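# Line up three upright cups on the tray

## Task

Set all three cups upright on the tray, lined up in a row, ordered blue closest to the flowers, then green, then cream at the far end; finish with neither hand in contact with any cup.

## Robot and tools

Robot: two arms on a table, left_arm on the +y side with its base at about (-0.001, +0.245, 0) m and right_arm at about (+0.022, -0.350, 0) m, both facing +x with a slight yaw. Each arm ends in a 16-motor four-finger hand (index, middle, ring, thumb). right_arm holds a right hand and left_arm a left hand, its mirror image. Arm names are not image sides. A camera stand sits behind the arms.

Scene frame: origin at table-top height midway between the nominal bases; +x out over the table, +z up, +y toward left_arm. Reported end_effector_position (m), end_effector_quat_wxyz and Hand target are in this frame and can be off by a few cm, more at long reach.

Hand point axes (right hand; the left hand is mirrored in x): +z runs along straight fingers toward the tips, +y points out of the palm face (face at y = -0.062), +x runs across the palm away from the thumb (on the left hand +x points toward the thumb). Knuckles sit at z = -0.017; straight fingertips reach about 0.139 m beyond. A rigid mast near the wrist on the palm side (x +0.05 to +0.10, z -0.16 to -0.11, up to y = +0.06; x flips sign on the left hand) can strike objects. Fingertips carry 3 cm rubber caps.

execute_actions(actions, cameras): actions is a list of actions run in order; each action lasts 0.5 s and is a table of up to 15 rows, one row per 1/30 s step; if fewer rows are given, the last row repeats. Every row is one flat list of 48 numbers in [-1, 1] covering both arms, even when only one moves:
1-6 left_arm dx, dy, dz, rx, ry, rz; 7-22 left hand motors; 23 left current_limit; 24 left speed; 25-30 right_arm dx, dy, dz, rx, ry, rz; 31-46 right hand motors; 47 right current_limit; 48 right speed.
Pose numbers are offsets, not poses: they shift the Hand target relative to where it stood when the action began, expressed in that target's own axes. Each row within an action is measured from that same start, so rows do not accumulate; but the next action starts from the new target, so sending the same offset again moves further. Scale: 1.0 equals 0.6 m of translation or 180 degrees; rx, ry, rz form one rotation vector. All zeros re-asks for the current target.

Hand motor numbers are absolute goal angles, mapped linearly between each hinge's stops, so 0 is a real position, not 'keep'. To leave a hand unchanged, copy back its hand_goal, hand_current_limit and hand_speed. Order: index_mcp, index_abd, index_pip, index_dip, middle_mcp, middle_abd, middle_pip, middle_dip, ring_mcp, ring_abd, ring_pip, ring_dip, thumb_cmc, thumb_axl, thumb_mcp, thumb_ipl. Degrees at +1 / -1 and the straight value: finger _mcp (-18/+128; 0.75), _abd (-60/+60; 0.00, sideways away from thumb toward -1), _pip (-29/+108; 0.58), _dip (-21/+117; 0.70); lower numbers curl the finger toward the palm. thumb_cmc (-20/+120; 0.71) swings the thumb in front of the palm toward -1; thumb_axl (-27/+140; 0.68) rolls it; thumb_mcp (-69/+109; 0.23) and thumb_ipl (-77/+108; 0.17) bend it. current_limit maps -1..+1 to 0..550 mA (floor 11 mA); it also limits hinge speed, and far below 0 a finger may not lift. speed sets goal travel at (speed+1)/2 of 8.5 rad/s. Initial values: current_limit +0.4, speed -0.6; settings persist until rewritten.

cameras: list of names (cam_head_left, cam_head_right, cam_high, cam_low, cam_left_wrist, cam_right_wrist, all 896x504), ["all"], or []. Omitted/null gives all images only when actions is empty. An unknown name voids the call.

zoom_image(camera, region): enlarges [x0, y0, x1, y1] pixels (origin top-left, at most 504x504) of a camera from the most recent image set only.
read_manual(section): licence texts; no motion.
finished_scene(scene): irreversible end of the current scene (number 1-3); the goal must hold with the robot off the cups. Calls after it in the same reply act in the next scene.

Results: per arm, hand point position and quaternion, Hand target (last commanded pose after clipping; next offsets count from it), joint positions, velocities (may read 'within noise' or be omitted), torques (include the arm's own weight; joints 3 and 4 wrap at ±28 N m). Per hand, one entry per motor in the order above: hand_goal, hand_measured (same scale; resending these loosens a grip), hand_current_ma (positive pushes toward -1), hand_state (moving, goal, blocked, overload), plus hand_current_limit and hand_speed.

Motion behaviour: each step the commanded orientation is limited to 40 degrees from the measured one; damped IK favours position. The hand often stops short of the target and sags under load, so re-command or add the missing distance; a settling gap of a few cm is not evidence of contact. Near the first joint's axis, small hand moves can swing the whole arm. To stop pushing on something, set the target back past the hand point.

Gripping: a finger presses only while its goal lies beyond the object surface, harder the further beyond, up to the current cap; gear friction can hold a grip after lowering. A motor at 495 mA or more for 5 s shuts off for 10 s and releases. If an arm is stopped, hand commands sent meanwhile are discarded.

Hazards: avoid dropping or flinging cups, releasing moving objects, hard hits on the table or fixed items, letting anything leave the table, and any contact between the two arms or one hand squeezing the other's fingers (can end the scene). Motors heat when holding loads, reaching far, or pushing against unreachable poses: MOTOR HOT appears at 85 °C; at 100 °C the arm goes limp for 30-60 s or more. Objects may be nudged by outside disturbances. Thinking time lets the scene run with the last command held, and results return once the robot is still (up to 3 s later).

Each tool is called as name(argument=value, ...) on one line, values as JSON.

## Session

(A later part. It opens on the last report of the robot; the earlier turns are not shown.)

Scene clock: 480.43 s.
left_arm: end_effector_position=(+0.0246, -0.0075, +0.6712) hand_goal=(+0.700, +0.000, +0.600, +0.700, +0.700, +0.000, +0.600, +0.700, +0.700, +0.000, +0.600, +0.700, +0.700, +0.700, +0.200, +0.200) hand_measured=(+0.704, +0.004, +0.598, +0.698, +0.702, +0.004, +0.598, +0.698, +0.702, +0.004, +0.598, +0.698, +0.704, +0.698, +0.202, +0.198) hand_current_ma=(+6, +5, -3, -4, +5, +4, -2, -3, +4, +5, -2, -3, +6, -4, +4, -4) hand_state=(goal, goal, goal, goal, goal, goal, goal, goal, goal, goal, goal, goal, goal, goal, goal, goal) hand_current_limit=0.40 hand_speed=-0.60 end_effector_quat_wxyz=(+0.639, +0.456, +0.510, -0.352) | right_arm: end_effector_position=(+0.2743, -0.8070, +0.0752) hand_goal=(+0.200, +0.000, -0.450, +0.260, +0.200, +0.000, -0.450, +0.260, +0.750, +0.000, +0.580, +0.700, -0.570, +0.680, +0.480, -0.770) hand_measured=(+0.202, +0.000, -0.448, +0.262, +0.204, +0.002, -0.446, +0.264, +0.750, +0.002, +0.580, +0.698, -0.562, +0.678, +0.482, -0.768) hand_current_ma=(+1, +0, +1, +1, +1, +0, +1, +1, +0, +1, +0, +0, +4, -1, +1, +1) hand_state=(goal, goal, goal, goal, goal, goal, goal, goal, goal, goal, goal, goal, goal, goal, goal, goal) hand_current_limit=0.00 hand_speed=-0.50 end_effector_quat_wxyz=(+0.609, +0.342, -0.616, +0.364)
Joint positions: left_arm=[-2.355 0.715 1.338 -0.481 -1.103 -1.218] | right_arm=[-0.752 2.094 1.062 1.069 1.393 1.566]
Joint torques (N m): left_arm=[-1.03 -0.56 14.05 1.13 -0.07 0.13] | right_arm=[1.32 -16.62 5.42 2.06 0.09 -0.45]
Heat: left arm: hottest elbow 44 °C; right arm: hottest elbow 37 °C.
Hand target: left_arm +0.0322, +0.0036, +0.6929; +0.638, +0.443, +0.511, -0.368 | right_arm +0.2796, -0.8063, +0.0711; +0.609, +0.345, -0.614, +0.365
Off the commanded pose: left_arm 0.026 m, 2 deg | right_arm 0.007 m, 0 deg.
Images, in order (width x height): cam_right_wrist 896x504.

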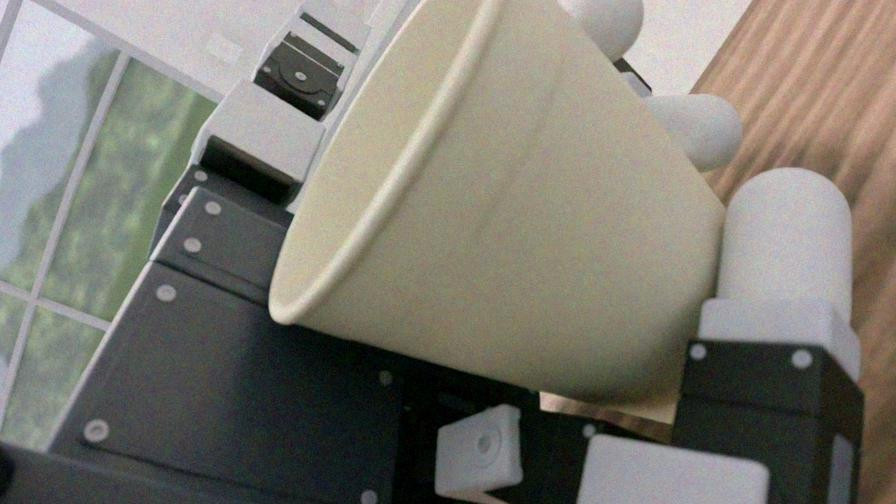

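execute_actions(actions=[[[0,0,0,0,0,0,0.7,0,0.6,0.7,0.7,0,0.6,0.7,0.7,0,0.6,0.7,0.7,0.7,0.2,0.2,0.4,-0.6,0,0,0,0,0,0,0.16,0,-0.48,0.23,0.16,0,-0.48,0.23,0.75,0,0.58,0.7,-0.57,0.68,0.38,-0.82,0.0,-0.6]],[[0,0,0,0,0,0,0.7,0,0.6,0.7,0.7,0,0.6,0.7,0.7,0,0.6,0.7,0.7,0.7,0.2,0.2,0.4,-0.6,0,0,0,0,0,0,0.06,0,-0.56,0.14,0.07,0,-0.55,0.14,0.75,0,0.58,0.7,-0.57,0.68,0.3,-0.88,0.0,-0.6]],[[0,0,0,0,0,0,0.7,0,0.6,0.7,0.7,0,0.6,0.7,0.7,0,0.6,0.7,0.7,0.7,0.2,0.2,0.4,-0.6,0.04,0,0,0,0,0,0.06,0,-0.56,0.14,0.07,0,-0.55,0.14,0.75,0,0.58,0.7,-0.57,0.68,0.3,-0.88,0.0,-0.6]],[[0,0,0,0,0,0,0.7,0,0.6,0.7,0.7,0,0.6,0.7,0.7,0,0.6,0.7,0.7,0.7,0.2,0.2,0.4,-0.6,0.1,0,0,0,0,0,0.06,0,-0.56,0.14,0.07,0,-0.55,0.14,0.75,0,0.58,0.7,-0.57,0.68,0.3,-0.88,0.0,-0.6]],[[0,0,0,0,0,0,0.7,0,0.6,0.7,0.7,0,0.6,0.7,0.7,0,0.6,0.7,0.7,0.7,0.2,0.2,0.4,-0.6,0.12,0,0,0,0,0,0.06,0,-0.56,0.14,0.07,0,-0.55,0.14,0.75,0,0.58,0.7,-0.57,0.68,0.3,-0.88,0.0,-0.6]]], cameras=["cam_right_wrist"])

Scene clock: 543.93 s.
left_arm: end_effector_position=(+0.0246, -0.0075, +0.6712) hand_goal=(+0.700, +0.000, +0.600, +0.700, +0.700, +0.000, +0.600, +0.700, +0.700, +0.000, +0.600, +0.700, +0.700, +0.700, +0.200, +0.200) hand_measured=(+0.704, +0.004, +0.598, +0.698, +0.702, +0.004, +0.598, +0.698, +0.702, +0.004, +0.598, +0.698, +0.704, +0.698, +0.202, +0.198) hand_current_ma=(+6, +5, -3, -4, +5, +4, -2, -3, +4, +5, -2, -3, +6, -4, +4, -4) hand_state=(goal, goal, goal, goal, goal, goal, goal, goal, goal, goal, goal, goal, goal, goal, goal, goal) hand_current_limit=0.40 hand_speed=-0.60 end_effector_quat_wxyz=(+0.639, +0.456, +0.510, -0.352) | right_arm: end_effector_position=(+0.2651, -0.7985, +0.2172) hand_goal=(+0.060, +0.000, -0.560, +0.140, +0.070, +0.000, -0.550, +0.140, +0.750, +0.000, +0.580, +0.700, -0.570, +0.680, +0.300, -0.880) hand_measured=(+0.148, +0.000, -0.488, +0.208, +0.176, +0.002, -0.464, +0.224, +0.750, +0.002, +0.580, +0.698, -0.560, +0.678, +0.400, -0.814) hand_current_ma=(+203, +0, +132, +122, +275, +0, +181, +174, +0, +1, +0, +0, +6, +0, +275, +189) hand_state=(blocked, goal, blocked, blocked, blocked, goal, blocked, blocked, goal, goal, goal, goal, goal, goal, blocked, blocked) hand_current_limit=0.00 hand_speed=-0.60 end_effector_quat_wxyz=(+0.617, +0.354, -0.608, +0.353)
Joint positions: left_arm=[-2.355 0.715 1.338 -0.481 -1.103 -1.218] | right_arm=[-0.751 1.782 1.059 0.776 1.394 1.511]
Joint torques (N m): left_arm=[-1.08 -1.14 14.34 1.17 -0.1 0.02] | right_arm=[1.55 -16.15 9.14 1.16 0.12 -0.27]
Heat: left arm: hottest elbow 45 °C; right arm: hottest elbow 33 °C.
Hand target: left_arm +0.0322, +0.0036, +0.6929; +0.638, +0.443, +0.511, -0.368 | right_arm +0.2766, -0.8031, +0.2271; +0.609, +0.345, -0.614, +0.365
Off the commanded pose: left_arm 0.026 m, 2 deg | right_arm 0.016 m, 2 deg.
Images, in order (width x height): cam_right_wrist 896x504.

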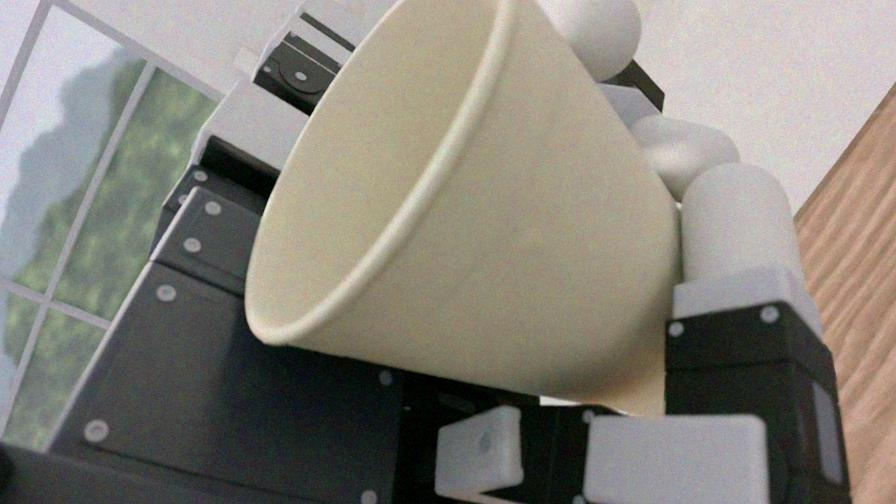

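execute_actions(actions=[[[0,0,0,0,0,0,0.7,0,0.6,0.7,0.7,0,0.6,0.7,0.7,0,0.6,0.7,0.7,0.7,0.2,0.2,0.4,-0.6,0,0,-0.18,0.155,0,0,0.06,0,-0.56,0.14,0.07,0,-0.55,0.14,0.75,0,0.58,0.7,-0.57,0.68,0.3,-0.88,0.0,-0.6]],[[0,0,0,0,0,0,0.7,0,0.6,0.7,0.7,0,0.6,0.7,0.7,0,0.6,0.7,0.7,0.7,0.2,0.2,0.4,-0.6,0,-0.085,-0.159,0.155,0,0,0.06,0,-0.56,0.14,0.07,0,-0.55,0.14,0.75,0,0.58,0.7,-0.57,0.68,0.3,-0.88,0.0,-0.6]],[[0,0,0,0,0,0,0.7,0,0.6,0.7,0.7,0,0.6,0.7,0.7,0,0.6,0.7,0.7,0.7,0.2,0.2,0.4,-0.6,0,-0.149,-0.101,0.155,0,0,0.06,0,-0.56,0.14,0.07,0,-0.55,0.14,0.75,0,0.58,0.7,-0.57,0.68,0.3,-0.88,0.0,-0.6]],[[0,0,0,0,0,0,0.7,0,0.6,0.7,0.7,0,0.6,0.7,0.7,0,0.6,0.7,0.7,0.7,0.2,0.2,0.4,-0.6,0,-0.179,-0.019,0.155,0,0,0.06,0,-0.56,0.14,0.07,0,-0.55,0.14,0.75,0,0.58,0.7,-0.57,0.68,0.3,-0.88,0.0,-0.6]],[[0,0,0,0,0,0,0.7,0,0.6,0.7,0.7,0,0.6,0.7,0.7,0,0.6,0.7,0.7,0.7,0.2,0.2,0.4,-0.6,0,-0.167,0.067,0.155,0,0,0.06,0,-0.56,0.14,0.07,0,-0.55,0.14,0.75,0,0.58,0.7,-0.57,0.68,0.3,-0.88,0.0,-0.6]],[[0,0,0,0,0,0,0.7,0,0.6,0.7,0.7,0,0.6,0.7,0.7,0,0.6,0.7,0.7,0.7,0.2,0.2,0.4,-0.6,0,-0.117,0.137,0.155,0,0,0.06,0,-0.56,0.14,0.07,0,-0.55,0.14,0.75,0,0.58,0.7,-0.57,0.68,0.3,-0.88,0.0,-0.6]]], cameras=["cam_high", "cam_right_wrist"])

Scene clock: 605.43 s.
left_arm: end_effector_position=(+0.0246, -0.0075, +0.6712) hand_goal=(+0.700, +0.000, +0.600, +0.700, +0.700, +0.000, +0.600, +0.700, +0.700, +0.000, +0.600, +0.700, +0.700, +0.700, +0.200, +0.200) hand_measured=(+0.704, +0.004, +0.598, +0.698, +0.702, +0.004, +0.598, +0.698, +0.702, +0.004, +0.598, +0.698, +0.704, +0.698, +0.202, +0.198) hand_current_ma=(+6, +5, -3, -4, +5, +4, -2, -3, +4, +5, -2, -3, +6, -4, +4, -4) hand_state=(goal, goal, goal, goal, goal, goal, goal, goal, goal, goal, goal, goal, goal, goal, goal, goal) hand_current_limit=0.40 hand_speed=-0.60 end_effector_quat_wxyz=(+0.639, +0.456, +0.510, -0.352) | right_arm: end_effector_position=(+0.5816, -0.2394, +0.2054) hand_goal=(+0.060, +0.000, -0.560, +0.140, +0.070, +0.000, -0.550, +0.140, +0.750, +0.000, +0.580, +0.700, -0.570, +0.680, +0.300, -0.880) hand_measured=(+0.146, +0.000, -0.488, +0.208, +0.174, +0.002, -0.462, +0.224, +0.750, +0.002, +0.580, +0.698, -0.560, +0.678, +0.400, -0.814) hand_current_ma=(+199, +0, +134, +122, +271, +0, +184, +174, +0, +1, +0, +0, +6, +0, +275, +189) hand_state=(blocked, goal, blocked, blocked, blocked, goal, blocked, blocked, goal, goal, goal, goal, goal, goal, blocked, blocked) hand_current_limit=0.00 hand_speed=-0.60 end_effector_quat_wxyz=(-0.281, +0.653, +0.293, +0.640)
Joint positions: left_arm=[-2.355 0.715 1.338 -0.481 -1.103 -1.218] | right_arm=[0.054 1.462 0.639 0.791 -0.732 1.541]
Joint torques (N m): left_arm=[-1.38 -0.73 14.08 1.16 -0.12 0.05] | right_arm=[0.56 -9.93 10.21 2.36 -0.2 -0.36]
Heat: left arm: hottest elbow 46 °C; right arm: hottest elbow 34 °C.
Hand target: left_arm +0.0322, +0.0036, +0.6929; +0.638, +0.443, +0.511, -0.368 | right_arm +0.5991, -0.2408, +0.2215; -0.276, +0.643, +0.296, +0.650
Off the commanded pose: left_arm 0.026 m, 2 deg | right_arm 0.024 m, 2 deg.
Images, in order (width x height): cam_high 896x504, cam_right_wrist 896x504.

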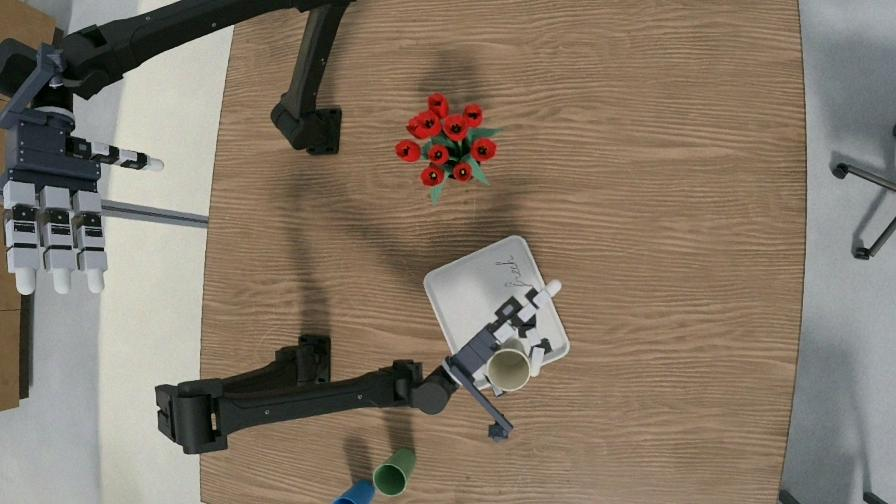

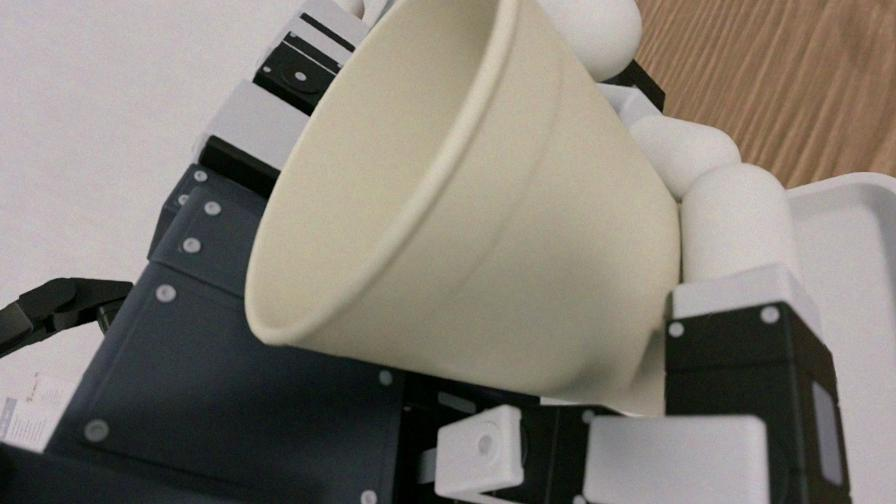

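execute_actions(actions=[[[0,0,0,0,0,0,0.7,0,0.6,0.7,0.7,0,0.6,0.7,0.7,0,0.6,0.7,0.7,0.7,0.2,0.2,0.4,-0.6,-0.1,0.024,0.023,0,0,0,0.06,0,-0.56,0.14,0.07,0,-0.55,0.14,0.75,0,0.58,0.7,-0.57,0.68,0.3,-0.88,0.0,-0.6]]], cameras=["cam_high", "cam_right_wrist"])

zoom_image(camera="cam_high", region=[400, 210, 600, 410])

Scene clock: 614.93 s.
left_arm: end_effector_position=(+0.0246, -0.0075, +0.6712) hand_goal=(+0.700, +0.000, +0.600, +0.700, +0.700, +0.000, +0.600, +0.700, +0.700, +0.000, +0.600, +0.700, +0.700, +0.700, +0.200, +0.200) hand_measured=(+0.704, +0.004, +0.598, +0.698, +0.702, +0.004, +0.598, +0.698, +0.702, +0.004, +0.598, +0.698, +0.704, +0.698, +0.202, +0.198) hand_current_ma=(+6, +5, -3, -4, +5, +4, -2, -3, +4, +5, -2, -3, +6, -4, +4, -4) hand_state=(goal, goal, goal, goal, goal, goal, goal, goal, goal, goal, goal, goal, goal, goal, goal, goal) hand_current_limit=0.40 hand_speed=-0.60 end_effector_quat_wxyz=(+0.639, +0.456, +0.510, -0.352) | right_arm: end_effector_position=(+0.6037, -0.2397, +0.1365) hand_goal=(+0.060, +0.000, -0.560, +0.140, +0.070, +0.000, -0.550, +0.140, +0.750, +0.000, +0.580, +0.700, -0.570, +0.680, +0.300, -0.880) hand_measured=(+0.146, +0.002, -0.488, +0.208, +0.174, +0.002, -0.462, +0.224, +0.750, +0.002, +0.580, +0.698, -0.560, +0.678, +0.400, -0.814) hand_current_ma=(+199, +0, +134, +122, +271, +0, +184, +174, +0, +1, +0, +0, +6, +0, +275, +189) hand_state=(blocked, goal, blocked, blocked, blocked, goal, blocked, blocked, goal, goal, goal, goal, goal, goal, blocked, blocked) hand_current_limit=0.00 hand_speed=-0.60 end_effector_quat_wxyz=(-0.284, +0.664, +0.291, +0.628)
Joint positions: left_arm=[-2.355 0.715 1.338 -0.481 -1.103 -1.218] | right_arm=[0.047 1.681 0.661 0.952 -0.739 1.537]
Joint torques (N m): left_arm=[-1.44 -1.73 14 1.26 -0.06 0.05] | right_arm=[0.21 -13.51 8.31 3.56 -0.15 -0.33]
Heat: left arm: hottest elbow 46 °C; right arm: hottest elbow 34 °C.
Hand target: left_arm +0.0322, +0.0036, +0.6929; +0.638, +0.443, +0.511, -0.368 | right_arm +0.6203, -0.2416, +0.1617; -0.276, +0.644, +0.295, +0.650
Off the commanded pose: left_arm 0.026 m, 2 deg | right_arm 0.030 m, 4 deg.
Images, in order (width x height): cam_high 896x504, cam_right_wrist 896x504.

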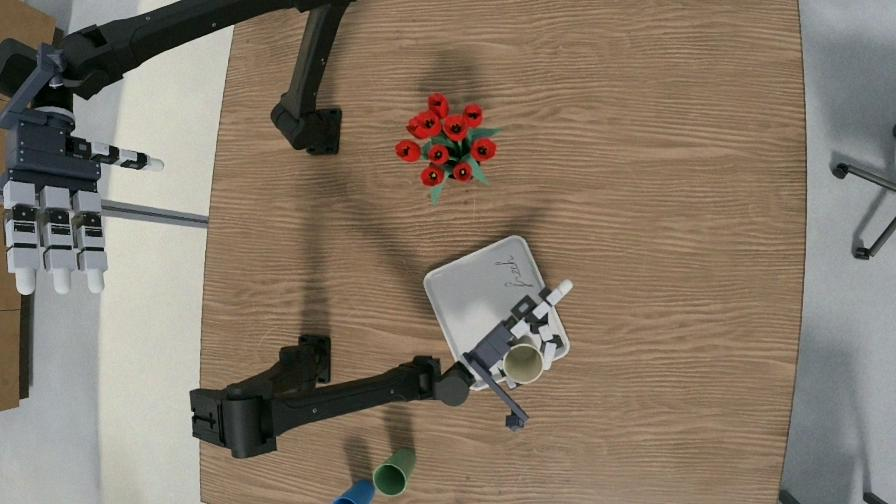

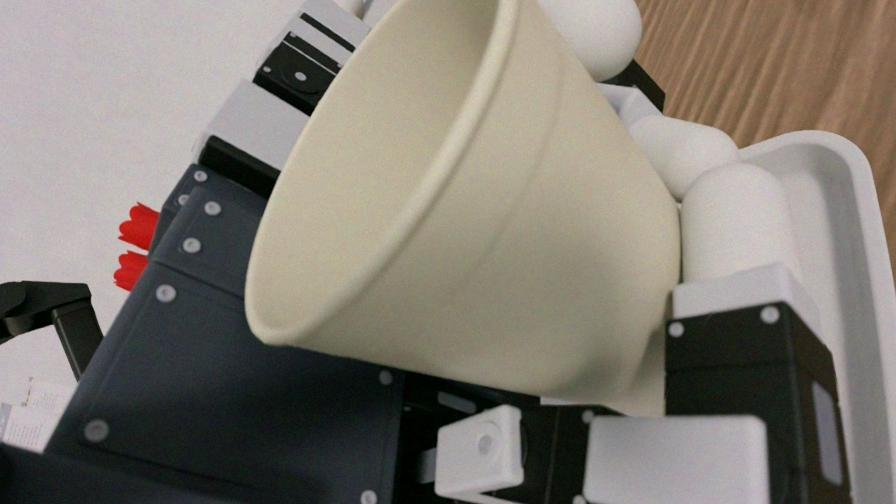

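Scaled by 2.520 from the camera's 896x504 image, which has a finer 1280x720 frame.

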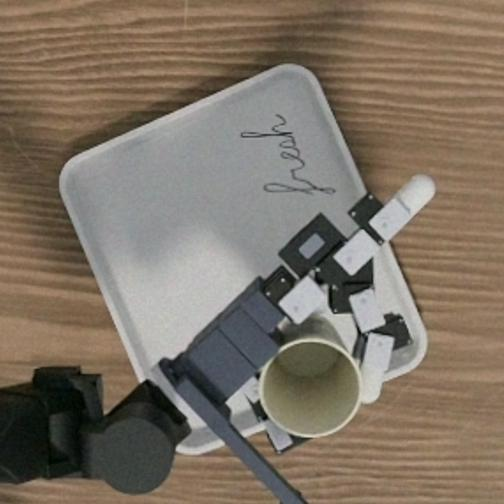

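execute_actions(actions=[[[0,0,0,0,0,0,0.7,0,0.6,0.7,0.7,0,0.6,0.7,0.7,0,0.6,0.7,0.7,0.7,0.2,0.2,0.4,-0.6,-0.07,-0.006,-0.004,0,0,0,0.06,0,-0.56,0.14,0.07,0,-0.55,0.14,0.75,0,0.58,0.7,-0.57,0.68,0.3,-0.88,0.0,-0.6]]], cameras=["cam_high", "cam_right_wrist"])

zoom_image(camera="cam_high", region=[400, 210, 600, 410])

Scene clock: 647.70 s.
left_arm: end_effector_position=(+0.0246, -0.0075, +0.6712) hand_goal=(+0.700, +0.000, +0.600, +0.700, +0.700, +0.000, +0.600, +0.700, +0.700, +0.000, +0.600, +0.700, +0.700, +0.700, +0.200, +0.200) hand_measured=(+0.704, +0.004, +0.598, +0.698, +0.702, +0.004, +0.598, +0.698, +0.702, +0.004, +0.598, +0.698, +0.704, +0.698, +0.202, +0.198) hand_current_ma=(+6, +5, -3, -4, +5, +4, -2, -3, +4, +5, -2, -3, +6, -4, +4, -4) hand_state=(goal, goal, goal, goal, goal, goal, goal, goal, goal, goal, goal, goal, goal, goal, goal, goal) hand_current_limit=0.40 hand_speed=-0.60 end_effector_quat_wxyz=(+0.639, +0.456, +0.510, -0.352) | right_arm: end_effector_position=(+0.6076, -0.2392, +0.1094) hand_goal=(+0.060, +0.000, -0.560, +0.140, +0.070, +0.000, -0.550, +0.140, +0.750, +0.000, +0.580, +0.700, -0.570, +0.680, +0.300, -0.880) hand_measured=(+0.146, +0.002, -0.488, +0.208, +0.174, +0.002, -0.462, +0.224, +0.750, +0.002, +0.580, +0.698, -0.560, +0.678, +0.400, -0.814) hand_current_ma=(+199, +0, +134, +122, +271, +0, +184, +174, +0, +1, +0, +0, +6, +0, +275, +189) hand_state=(blocked, goal, blocked, blocked, blocked, goal, blocked, blocked, goal, goal, goal, goal, goal, goal, blocked, blocked) hand_current_limit=0.00 hand_speed=-0.60 end_effector_quat_wxyz=(-0.281, +0.654, +0.294, +0.638)
Joint positions: left_arm=[-2.355 0.715 1.338 -0.481 -1.103 -1.218] | right_arm=[0.047 1.792 0.661 1.091 -0.739 1.537]
Joint torques (N m): left_arm=[-1.38 -0.73 14.08 1.16 -0.1 0.05] | right_arm=[0.5 -13.27 6.39 3.51 -0.14 -0.31]
Heat: left arm: hottest elbow 46 °C; right arm: hottest elbow 34 °C.
Hand target: left_arm +0.0322, +0.0036, +0.6929; +0.638, +0.443, +0.511, -0.368 | right_arm +0.6167, -0.2418, +0.1197; -0.276, +0.643, +0.295, +0.650
Off the commanded pose: left_arm 0.026 m, 2 deg | right_arm 0.014 m, 2 deg.
Images, in order (width x height): cam_high 896x504, cam_right_wrist 896x504.

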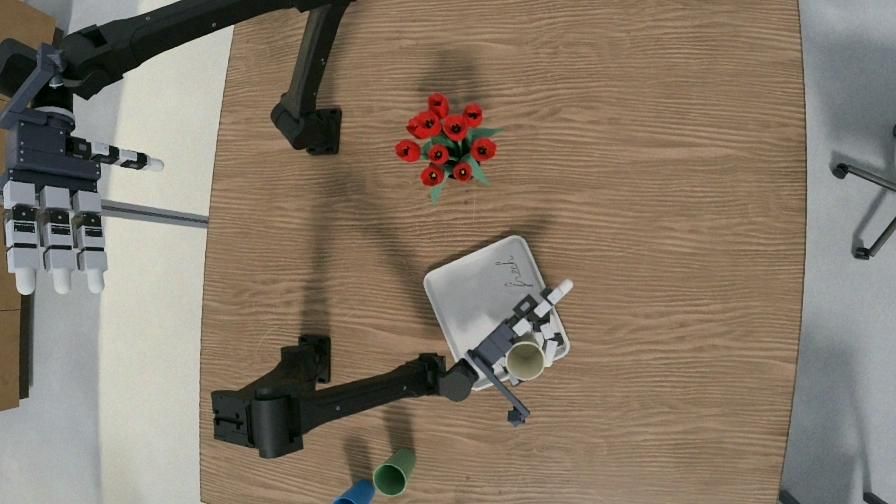

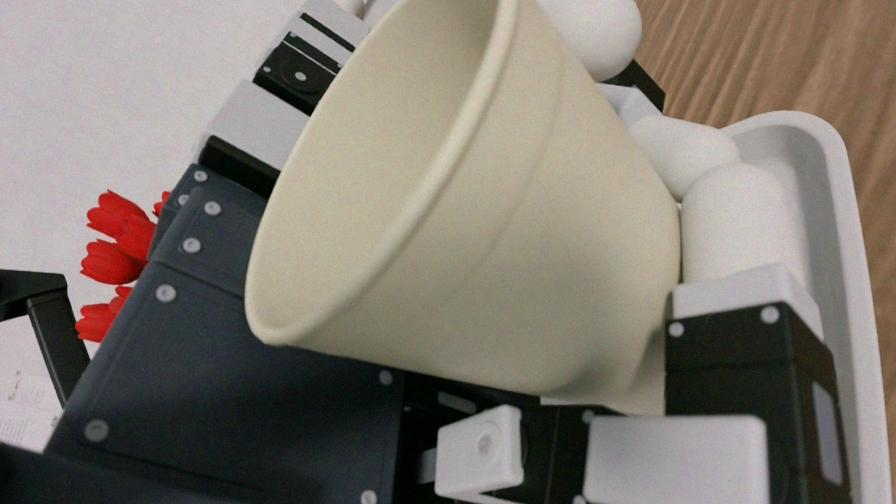

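Scaled by 2.520 from the camera's 896x504 image, which has a finer 1280x720 frame.

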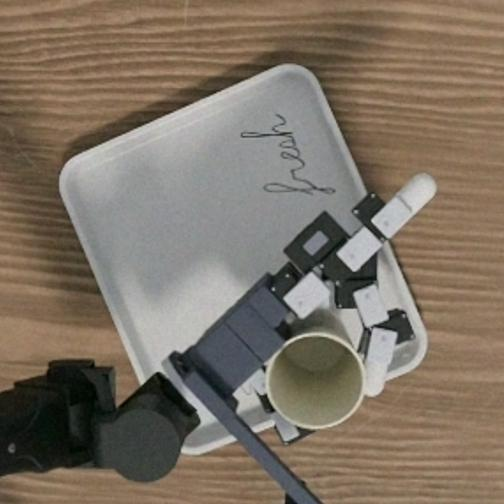

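execute_actions(actions=[[[0,0,0,0,0,0,0.7,0,0.6,0.7,0.7,0,0.6,0.7,0.7,0,0.6,0.7,0.7,0.7,0.2,0.2,0.4,-0.6,-0.05,-0.012,-0.005,0,0,0,0.06,0,-0.56,0.14,0.07,0,-0.55,0.14,0.75,0,0.58,0.7,-0.57,0.68,0.3,-0.88,0.0,-0.6]]], cameras=["cam_high", "cam_right_wrist"])

zoom_image(camera="cam_high", region=[400, 210, 600, 410])

Scene clock: 666.30 s.
left_arm: end_effector_position=(+0.0246, -0.0075, +0.6712) hand_goal=(+0.700, +0.000, +0.600, +0.700, +0.700, +0.000, +0.600, +0.700, +0.700, +0.000, +0.600, +0.700, +0.700, +0.700, +0.200, +0.200) hand_measured=(+0.704, +0.004, +0.598, +0.698, +0.702, +0.004, +0.598, +0.698, +0.702, +0.004, +0.598, +0.698, +0.704, +0.698, +0.202, +0.198) hand_current_ma=(+6, +5, -3, -4, +5, +4, -2, -3, +4, +5, -2, -3, +6, -4, +4, -4) hand_state=(goal, goal, goal, goal, goal, goal, goal, goal, goal, goal, goal, goal, goal, goal, goal, goal) hand_current_limit=0.40 hand_speed=-0.60 end_effector_quat_wxyz=(+0.639, +0.456, +0.510, -0.352) | right_arm: end_effector_position=(+0.6080, -0.2393, +0.0885) hand_goal=(+0.060, +0.000, -0.560, +0.140, +0.070, +0.000, -0.550, +0.140, +0.750, +0.000, +0.580, +0.700, -0.570, +0.680, +0.300, -0.880) hand_measured=(+0.146, +0.002, -0.488, +0.208, +0.174, +0.002, -0.462, +0.224, +0.750, +0.002, +0.580, +0.698, -0.560, +0.678, +0.400, -0.814) hand_current_ma=(+199, +0, +134, +122, +271, +0, +184, +174, +0, +1, +0, +0, +6, +0, +275, +189) hand_state=(blocked, goal, blocked, blocked, blocked, goal, blocked, blocked, goal, goal, goal, goal, goal, goal, blocked, blocked) hand_current_limit=0.00 hand_speed=-0.60 end_effector_quat_wxyz=(-0.278, +0.648, +0.296, +0.645)
Joint positions: left_arm=[-2.355 0.715 1.338 -0.481 -1.103 -1.218] | right_arm=[0.047 1.876 0.661 1.196 -0.739 1.537]
Joint torques (N m): left_arm=[-2.37 -1.14 13.96 1.05 -0.15 0.16] | right_arm=[1.26 -13.33 4.75 3.56 0.14 -0.32]
Heat: left arm: hottest elbow 46 °C; right arm: hottest elbow 33 °C.
Hand target: left_arm +0.0322, +0.0036, +0.6929; +0.638, +0.443, +0.511, -0.368 | right_arm +0.6101, -0.2398, +0.0897; -0.276, +0.643, +0.295, +0.650
Off the commanded pose: left_arm 0.026 m, 2 deg | right_arm 0.002 m, 1 deg.
Images, in order (width x height): cam_high 896x504, cam_right_wrist 896x504.

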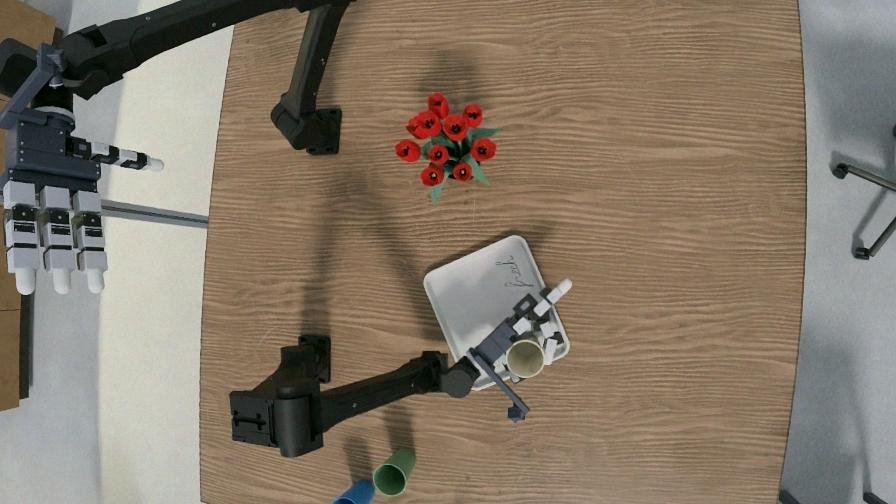

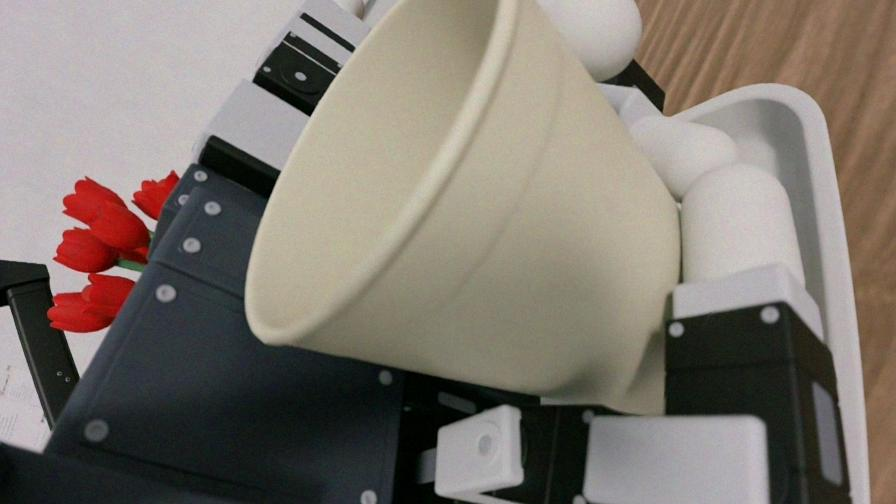

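Scaled by 2.520 from the camera's 896x504 image, which has a finer 1280x720 frame.

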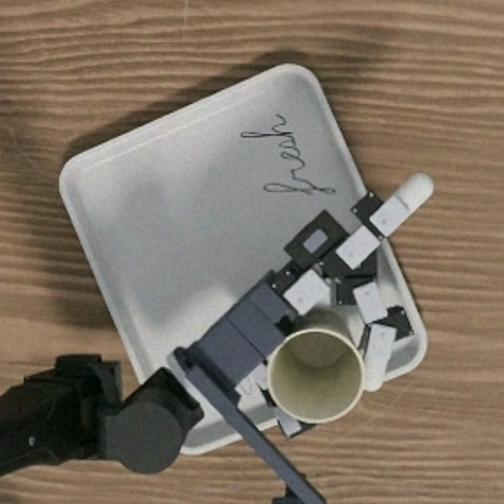

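execute_actions(actions=[[[0,0,0,0,0,0,0.7,0,0.6,0.7,0.7,0,0.6,0.7,0.7,0,0.6,0.7,0.7,0.7,0.2,0.2,0.4,-0.6,-0.014,-0.012,-0.003,0,0,0,0.06,0,-0.56,0.14,0.07,0,-0.55,0.14,0.75,0,0.58,0.7,-0.57,0.68,0.3,-0.88,0.0,-0.6]]], cameras=["cam_low"])

zoom_image(camera="cam_low", region=[300, 150, 700, 400])

Scene clock: 678.67 s.
left_arm: end_effector_position=(+0.0246, -0.0075, +0.6712) hand_goal=(+0.700, +0.000, +0.600, +0.700, +0.700, +0.000, +0.600, +0.700, +0.700, +0.000, +0.600, +0.700, +0.700, +0.700, +0.200, +0.200) hand_measured=(+0.704, +0.004, +0.598, +0.698, +0.702, +0.004, +0.598, +0.698, +0.702, +0.004, +0.598, +0.698, +0.704, +0.698, +0.202, +0.198) hand_current_ma=(+6, +5, -3, -4, +5, +4, -2, -3, +4, +5, -2, -3, +6, -4, +4, -4) hand_state=(goal, goal, goal, goal, goal, goal, goal, goal, goal, goal, goal, goal, goal, goal, goal, goal) hand_current_limit=0.40 hand_speed=-0.60 end_effector_quat_wxyz=(+0.639, +0.456, +0.510, -0.352) | right_arm: end_effector_position=(+0.6052, -0.2398, +0.0858) hand_goal=(+0.060, +0.000, -0.560, +0.140, +0.070, +0.000, -0.550, +0.140, +0.750, +0.000, +0.580, +0.700, -0.570, +0.680, +0.300, -0.880) hand_measured=(+0.146, +0.002, -0.488, +0.208, +0.174, +0.002, -0.462, +0.224, +0.750, +0.002, +0.580, +0.698, -0.560, +0.678, +0.400, -0.814) hand_current_ma=(+199, +0, +134, +122, +271, +0, +184, +174, +0, +1, +0, +0, +6, +0, +275, +189) hand_state=(blocked, goal, blocked, blocked, blocked, goal, blocked, blocked, goal, goal, goal, goal, goal, goal, blocked, blocked) hand_current_limit=0.00 hand_speed=-0.60 end_effector_quat_wxyz=(-0.275, +0.644, +0.295, +0.650)
Joint positions: left_arm=[-2.355 0.715 1.338 -0.481 -1.103 -1.218] | right_arm=[0.05 1.891 0.653 1.233 -0.729 1.537]
Joint torques (N m): left_arm=[-0.56 -0.62 14.39 1.02 -0.11 0.11] | right_arm=[1.55 -12.86 4.03 3.52 0.18 -0.33]
Heat: left arm: hottest elbow 46 °C; right arm: hottest elbow 33 °C.
Hand target: left_arm +0.0322, +0.0036, +0.6929; +0.638, +0.443, +0.511, -0.368 | right_arm +0.6036, -0.2364, +0.0809; -0.276, +0.643, +0.295, +0.650
Off the commanded pose: left_arm 0.026 m, 2 deg | right_arm 0.006 m, 0 deg.
Images, in order (width x height): cam_low 896x504.

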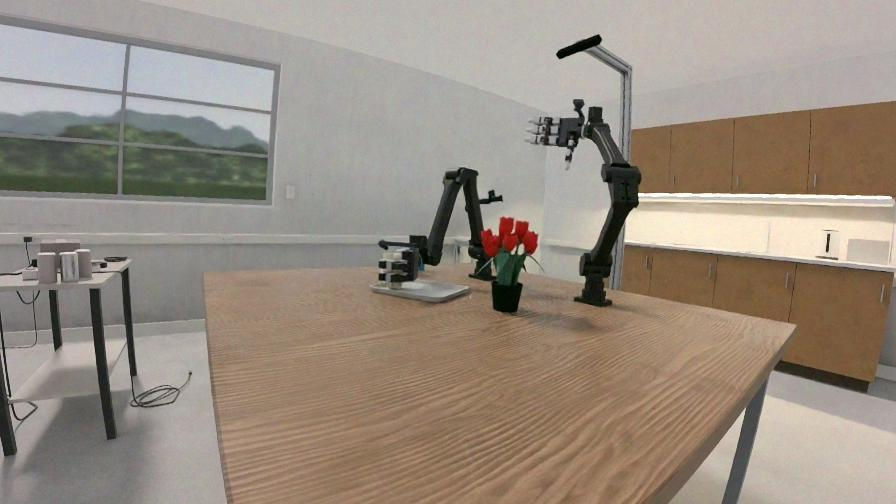

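Scaled by 1.260 from the camera's 896x504 image, which has a finer 1280x720 frame.

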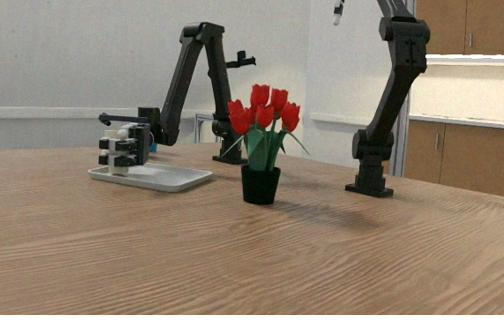

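execute_actions(actions=[[[0,0,0,0,0,0,0.7,0,0.6,0.7,0.7,0,0.6,0.7,0.7,0,0.6,0.7,0.7,0.7,0.2,0.2,0.4,-0.6,-0.012,0,0,0,0,0,0.06,0,-0.56,0.14,0.07,0,-0.55,0.14,0.75,0,0.58,0.7,-0.57,0.68,0.3,-0.88,0.0,-0.6]]], cameras=[])

Scene clock: 684.17 s.
left_arm: end_effector_position=(+0.0246, -0.0075, +0.6712) hand_goal=(+0.700, +0.000, +0.600, +0.700, +0.700, +0.000, +0.600, +0.700, +0.700, +0.000, +0.600, +0.700, +0.700, +0.700, +0.200, +0.200) hand_measured=(+0.704, +0.004, +0.598, +0.698, +0.702, +0.004, +0.598, +0.698, +0.702, +0.004, +0.598, +0.698, +0.704, +0.698, +0.202, +0.198) hand_current_ma=(+6, +5, -3, -4, +5, +4, -2, -3, +4, +5, -2, -3, +6, -4, +4, -4) hand_state=(goal, goal, goal, goal, goal, goal, goal, goal, goal, goal, goal, goal, goal, goal, goal, goal) hand_current_limit=0.40 hand_speed=-0.60 end_effector_quat_wxyz=(+0.639, +0.456, +0.510, -0.352) | right_arm: end_effector_position=(+0.6048, -0.2399, +0.0814) hand_goal=(+0.060, +0.000, -0.560, +0.140, +0.070, +0.000, -0.550, +0.140, +0.750, +0.000, +0.580, +0.700, -0.570, +0.680, +0.300, -0.880) hand_measured=(+0.146, +0.002, -0.488, +0.208, +0.174, +0.002, -0.462, +0.224, +0.750, +0.004, +0.580, +0.698, -0.560, +0.678, +0.400, -0.814) hand_current_ma=(+199, +0, +134, +122, +271, +0, +184, +174, +0, +1, +0, +0, +6, +0, +275, +189) hand_state=(blocked, goal, blocked, blocked, blocked, goal, blocked, blocked, goal, goal, goal, goal, goal, goal, blocked, blocked) hand_current_limit=0.00 hand_speed=-0.60 end_effector_quat_wxyz=(-0.273, +0.642, +0.296, +0.652)
Joint positions: left_arm=[-2.355 0.715 1.338 -0.481 -1.103 -1.218] | right_arm=[0.05 1.911 0.653 1.257 -0.729 1.536]
Joint torques (N m): left_arm=[-1.79 -0.67 14.01 0.9 -0.11 0.1] | right_arm=[1.61 -12.45 4.04 3.36 0.14 -0.3]
Heat: left arm: hottest elbow 46 °C; right arm: hottest elbow 33 °C.
Hand target: left_arm +0.0322, +0.0036, +0.6929; +0.638, +0.443, +0.511, -0.368 | right_arm +0.6037, -0.2366, +0.0736; -0.276, +0.644, +0.295, +0.650
Off the commanded pose: left_arm 0.026 m, 2 deg | right_arm 0.008 m, 0 deg.
No camera images: "cameras" was empty.

execute_actions(actions=[[[0,0,0,0,0,0,0.7,0,0.6,0.7,0.7,0,0.6,0.7,0.7,0,0.6,0.7,0.7,0.7,0.2,0.2,0.4,-0.6,-0.012,0,0,0,0,0,0.06,0,-0.56,0.14,0.07,0,-0.55,0.14,0.75,0,0.58,0.7,-0.57,0.68,0.3,-0.88,0.0,-0.6]]], cameras=["cam_high", "cam_right_wrist"])

zoom_image(camera="cam_high", region=[400, 210, 600, 410])

Scene clock: 696.00 s.
left_arm: end_effector_position=(+0.0246, -0.0075, +0.6712) hand_goal=(+0.700, +0.000, +0.600, +0.700, +0.700, +0.000, +0.600, +0.700, +0.700, +0.000, +0.600, +0.700, +0.700, +0.700, +0.200, +0.200) hand_measured=(+0.704, +0.004, +0.598, +0.698, +0.702, +0.004, +0.598, +0.698, +0.702, +0.004, +0.598, +0.698, +0.704, +0.698, +0.202, +0.198) hand_current_ma=(+6, +5, -3, -4, +5, +4, -2, -3, +4, +5, -2, -3, +6, -4, +4, -4) hand_state=(goal, goal, goal, goal, goal, goal, goal, goal, goal, goal, goal, goal, goal, goal, goal, goal) hand_current_limit=0.40 hand_speed=-0.60 end_effector_quat_wxyz=(+0.639, +0.456, +0.510, -0.352) | right_arm: end_effector_position=(+0.6047, -0.2399, +0.0818) hand_goal=(+0.060, +0.000, -0.560, +0.140, +0.070, +0.000, -0.550, +0.140, +0.750, +0.000, +0.580, +0.700, -0.570, +0.680, +0.300, -0.880) hand_measured=(+0.146, +0.002, -0.488, +0.208, +0.174, +0.002, -0.462, +0.224, +0.750, +0.004, +0.580, +0.698, -0.560, +0.678, +0.400, -0.814) hand_current_ma=(+199, +0, +134, +122, +271, +0, +184, +174, +0, +1, +0, +0, +6, +0, +275, +189) hand_state=(blocked, goal, blocked, blocked, blocked, goal, blocked, blocked, goal, goal, goal, goal, goal, goal, blocked, blocked) hand_current_limit=0.00 hand_speed=-0.60 end_effector_quat_wxyz=(-0.271, +0.637, +0.297, +0.658)
Joint positions: left_arm=[-2.355 0.715 1.338 -0.481 -1.103 -1.218] | right_arm=[0.05 1.924 0.653 1.288 -0.729 1.536]
Joint torques (N m): left_arm=[0.26 -0.73 13.91 1.11 -0.09 0.08] | right_arm=[1.49 -11.22 4.18 2.91 0.14 -0.31]
Heat: left arm: hottest elbow 46 °C; right arm: hottest elbow 32 °C.
Hand target: left_arm +0.0322, +0.0036, +0.6929; +0.638, +0.443, +0.511, -0.368 | right_arm +0.6039, -0.2367, +0.0664; -0.276, +0.644, +0.295, +0.650
Off the commanded pose: left_arm 0.026 m, 2 deg | right_arm 0.016 m, 1 deg.
Images, in order (width x height): cam_high 896x504, cam_right_wrist 896x504.

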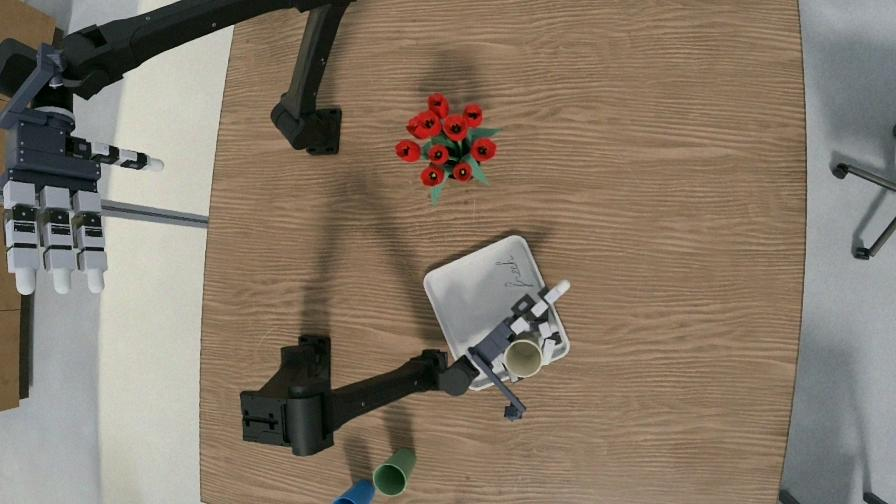

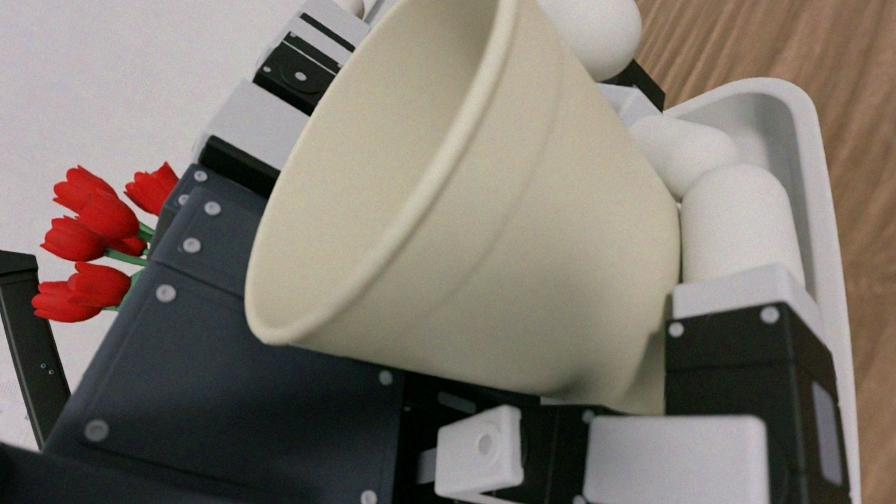

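Scaled by 2.520 from the camera's 896x504 image, which has a finer 1280x720 frame.

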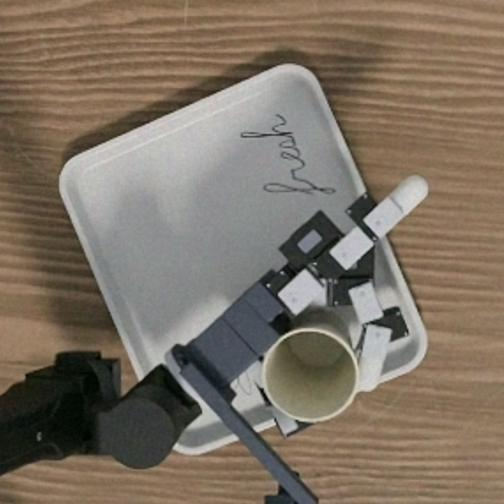

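execute_actions(actions=[[[0,0,0,0,0,0,0.7,0,0.6,0.7,0.7,0,0.6,0.7,0.7,0,0.6,0.7,0.7,0.7,0.2,0.2,0.4,-0.6,0.02,0,0,0,0,0,0.22,0,-0.47,0.22,0.22,0,-0.47,0.22,0.75,0,0.58,0.7,-0.57,0.68,0.48,-0.8,0.0,-0.75]],[[0,0,0,0,0,0,0.7,0,0.6,0.7,0.7,0,0.6,0.7,0.7,0,0.6,0.7,0.7,0.7,0.2,0.2,0.4,-0.6,0.004,0,0,0,0,0,0.38,0,-0.4,0.3,0.38,0,-0.4,0.3,0.75,0,0.58,0.7,-0.57,0.68,0.65,-0.7,0.2,-0.7]]], cameras=["cam_right_wrist"])

Scene clock: 704.73 s.
left_arm: end_effector_position=(+0.0246, -0.0075, +0.6712) hand_goal=(+0.700, +0.000, +0.600, +0.700, +0.700, +0.000, +0.600, +0.700, +0.700, +0.000, +0.600, +0.700, +0.700, +0.700, +0.200, +0.200) hand_measured=(+0.704, +0.004, +0.598, +0.698, +0.702, +0.004, +0.598, +0.698, +0.702, +0.004, +0.598, +0.698, +0.704, +0.698, +0.202, +0.198) hand_current_ma=(+6, +5, -3, -4, +5, +4, -2, -3, +4, +5, -2, -3, +6, -4, +4, -4) hand_state=(goal, goal, goal, goal, goal, goal, goal, goal, goal, goal, goal, goal, goal, goal, goal, goal) hand_current_limit=0.40 hand_speed=-0.60 end_effector_quat_wxyz=(+0.639, +0.456, +0.510, -0.352) | right_arm: end_effector_position=(+0.6043, -0.2401, +0.0748) hand_goal=(+0.380, +0.000, -0.400, +0.300, +0.380, +0.000, -0.400, +0.300, +0.750, +0.000, +0.580, +0.700, -0.570, +0.680, +0.650, -0.700) hand_measured=(+0.378, +0.002, -0.402, +0.298, +0.378, +0.002, -0.402, +0.296, +0.750, +0.004, +0.580, +0.698, -0.560, +0.678, +0.648, -0.702) hand_current_ma=(-1, +0, -1, -1, -1, +0, -1, -1, +0, +1, +0, +0, +6, +0, -1, -1) hand_state=(goal, goal, goal, goal, goal, goal, goal, goal, goal, goal, goal, goal, goal, goal, goal, goal) hand_current_limit=0.20 hand_speed=-0.70 end_effector_quat_wxyz=(-0.274, +0.646, +0.295, +0.649)
Joint positions: left_arm=[-2.355 0.715 1.338 -0.481 -1.103 -1.218] | right_arm=[0.05 1.924 0.653 1.261 -0.728 1.536]
Joint torques (N m): left_arm=[-1.73 -1.61 14.09 1.13 -0.11 0.11] | right_arm=[1.73 -15.91 3.89 2.25 0.12 -0.26]
Heat: left arm: hottest elbow 46 °C; right arm: hottest elbow 32 °C.
Hand target: left_arm +0.0322, +0.0036, +0.6929; +0.638, +0.443, +0.511, -0.368 | right_arm +0.6036, -0.2364, +0.0808; -0.276, +0.644, +0.295, +0.650
Off the commanded pose: left_arm 0.026 m, 2 deg | right_arm 0.007 m, 0 deg.
Images, in order (width x height): cam_right_wrist 896x504.

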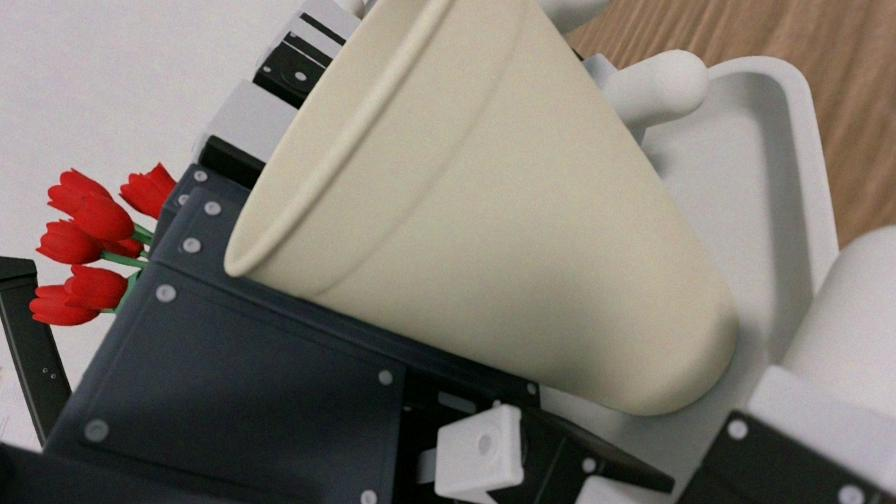

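execute_actions(actions=[[[0,0,0,0,0,0,0.7,0,0.6,0.7,0.7,0,0.6,0.7,0.7,0,0.6,0.7,0.7,0.7,0.2,0.2,0.4,-0.6,0.012,-0.022,0,0,0,0,0.38,0,-0.4,0.3,0.38,0,-0.4,0.3,0.75,0,0.58,0.7,-0.57,0.68,0.65,-0.7,0.2,-0.7]],[[0,0,0,0,0,0,0.7,0,0.6,0.7,0.7,0,0.6,0.7,0.7,0,0.6,0.7,0.7,0.7,0.2,0.2,0.4,-0.6,0.05,0,0,0,0,0,0.38,0,-0.4,0.3,0.38,0,-0.4,0.3,0.75,0,0.58,0.7,-0.57,0.68,0.65,-0.7,0.2,-0.7]]], cameras=["cam_high","cam_right_wrist"])

Scene clock: 712.13 s.
left_arm: end_effector_position=(+0.0246, -0.0075, +0.6712) hand_goal=(+0.700, +0.000, +0.600, +0.700, +0.700, +0.000, +0.600, +0.700, +0.700, +0.000, +0.600, +0.700, +0.700, +0.700, +0.200, +0.200) hand_measured=(+0.704, +0.004, +0.598, +0.698, +0.702, +0.004, +0.598, +0.698, +0.702, +0.004, +0.598, +0.698, +0.704, +0.698, +0.202, +0.198) hand_current_ma=(+6, +5, -3, -4, +5, +4, -2, -3, +4, +5, -2, -3, +6, -4, +4, -4) hand_state=(goal, goal, goal, goal, goal, goal, goal, goal, goal, goal, goal, goal, goal, goal, goal, goal) hand_current_limit=0.40 hand_speed=-0.60 end_effector_quat_wxyz=(+0.639, +0.456, +0.510, -0.352) | right_arm: end_effector_position=(+0.5938, -0.2301, +0.1176) hand_goal=(+0.380, +0.000, -0.400, +0.300, +0.380, +0.000, -0.400, +0.300, +0.750, +0.000, +0.580, +0.700, -0.570, +0.680, +0.650, -0.700) hand_measured=(+0.378, +0.002, -0.402, +0.298, +0.378, +0.002, -0.402, +0.296, +0.750, +0.004, +0.580, +0.698, -0.560, +0.678, +0.648, -0.702) hand_current_ma=(+0, +0, -1, -1, +0, +0, -1, -1, +0, +1, +0, +0, +6, +0, -1, -1) hand_state=(goal, goal, goal, goal, goal, goal, goal, goal, goal, goal, goal, goal, goal, goal, goal, goal) hand_current_limit=0.20 hand_speed=-0.70 end_effector_quat_wxyz=(-0.274, +0.642, +0.296, +0.652)
Joint positions: left_arm=[-2.355 0.715 1.338 -0.481 -1.103 -1.218] | right_arm=[0.077 1.777 0.621 1.156 -0.702 1.537]
Joint torques (N m): left_arm=[-0.97 -1.08 14.28 0.99 -0.09 0.11] | right_arm=[1.55 -13.74 4.82 2.26 0.19 -0.29]
Heat: left arm: hottest elbow 47 °C; right arm: hottest elbow 32 °C.
Hand target: left_arm +0.0322, +0.0036, +0.6929; +0.638, +0.443, +0.511, -0.368 | right_arm +0.5932, -0.2267, +0.1178; -0.276, +0.643, +0.295, +0.650
Off the commanded pose: left_arm 0.026 m, 2 deg | right_arm 0.003 m, 0 deg.
Images, in order (width x height): cam_high 896x504, cam_right_wrist 896x504.

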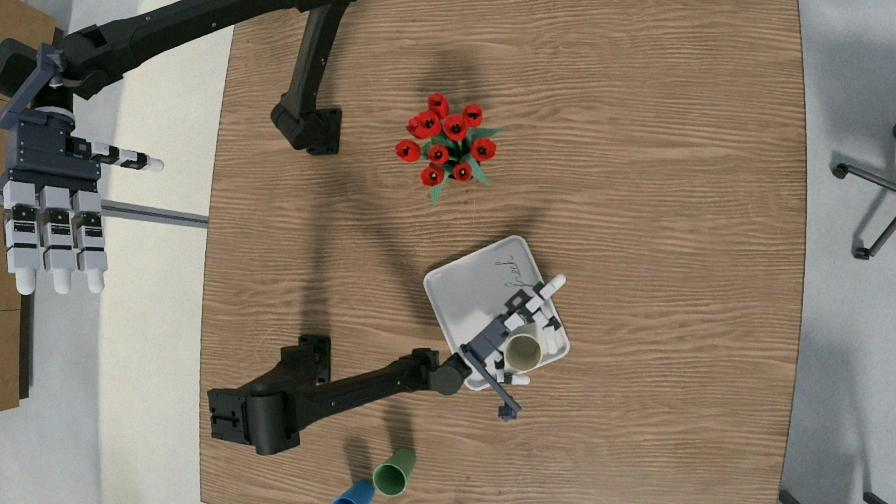

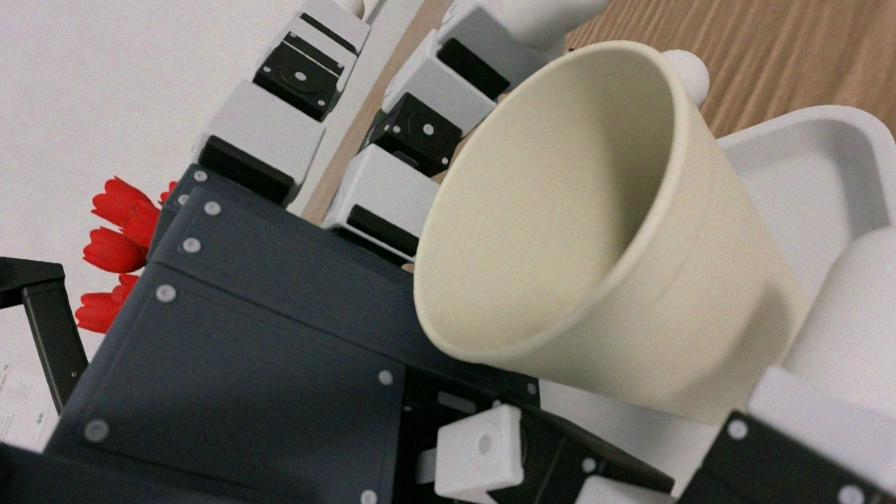

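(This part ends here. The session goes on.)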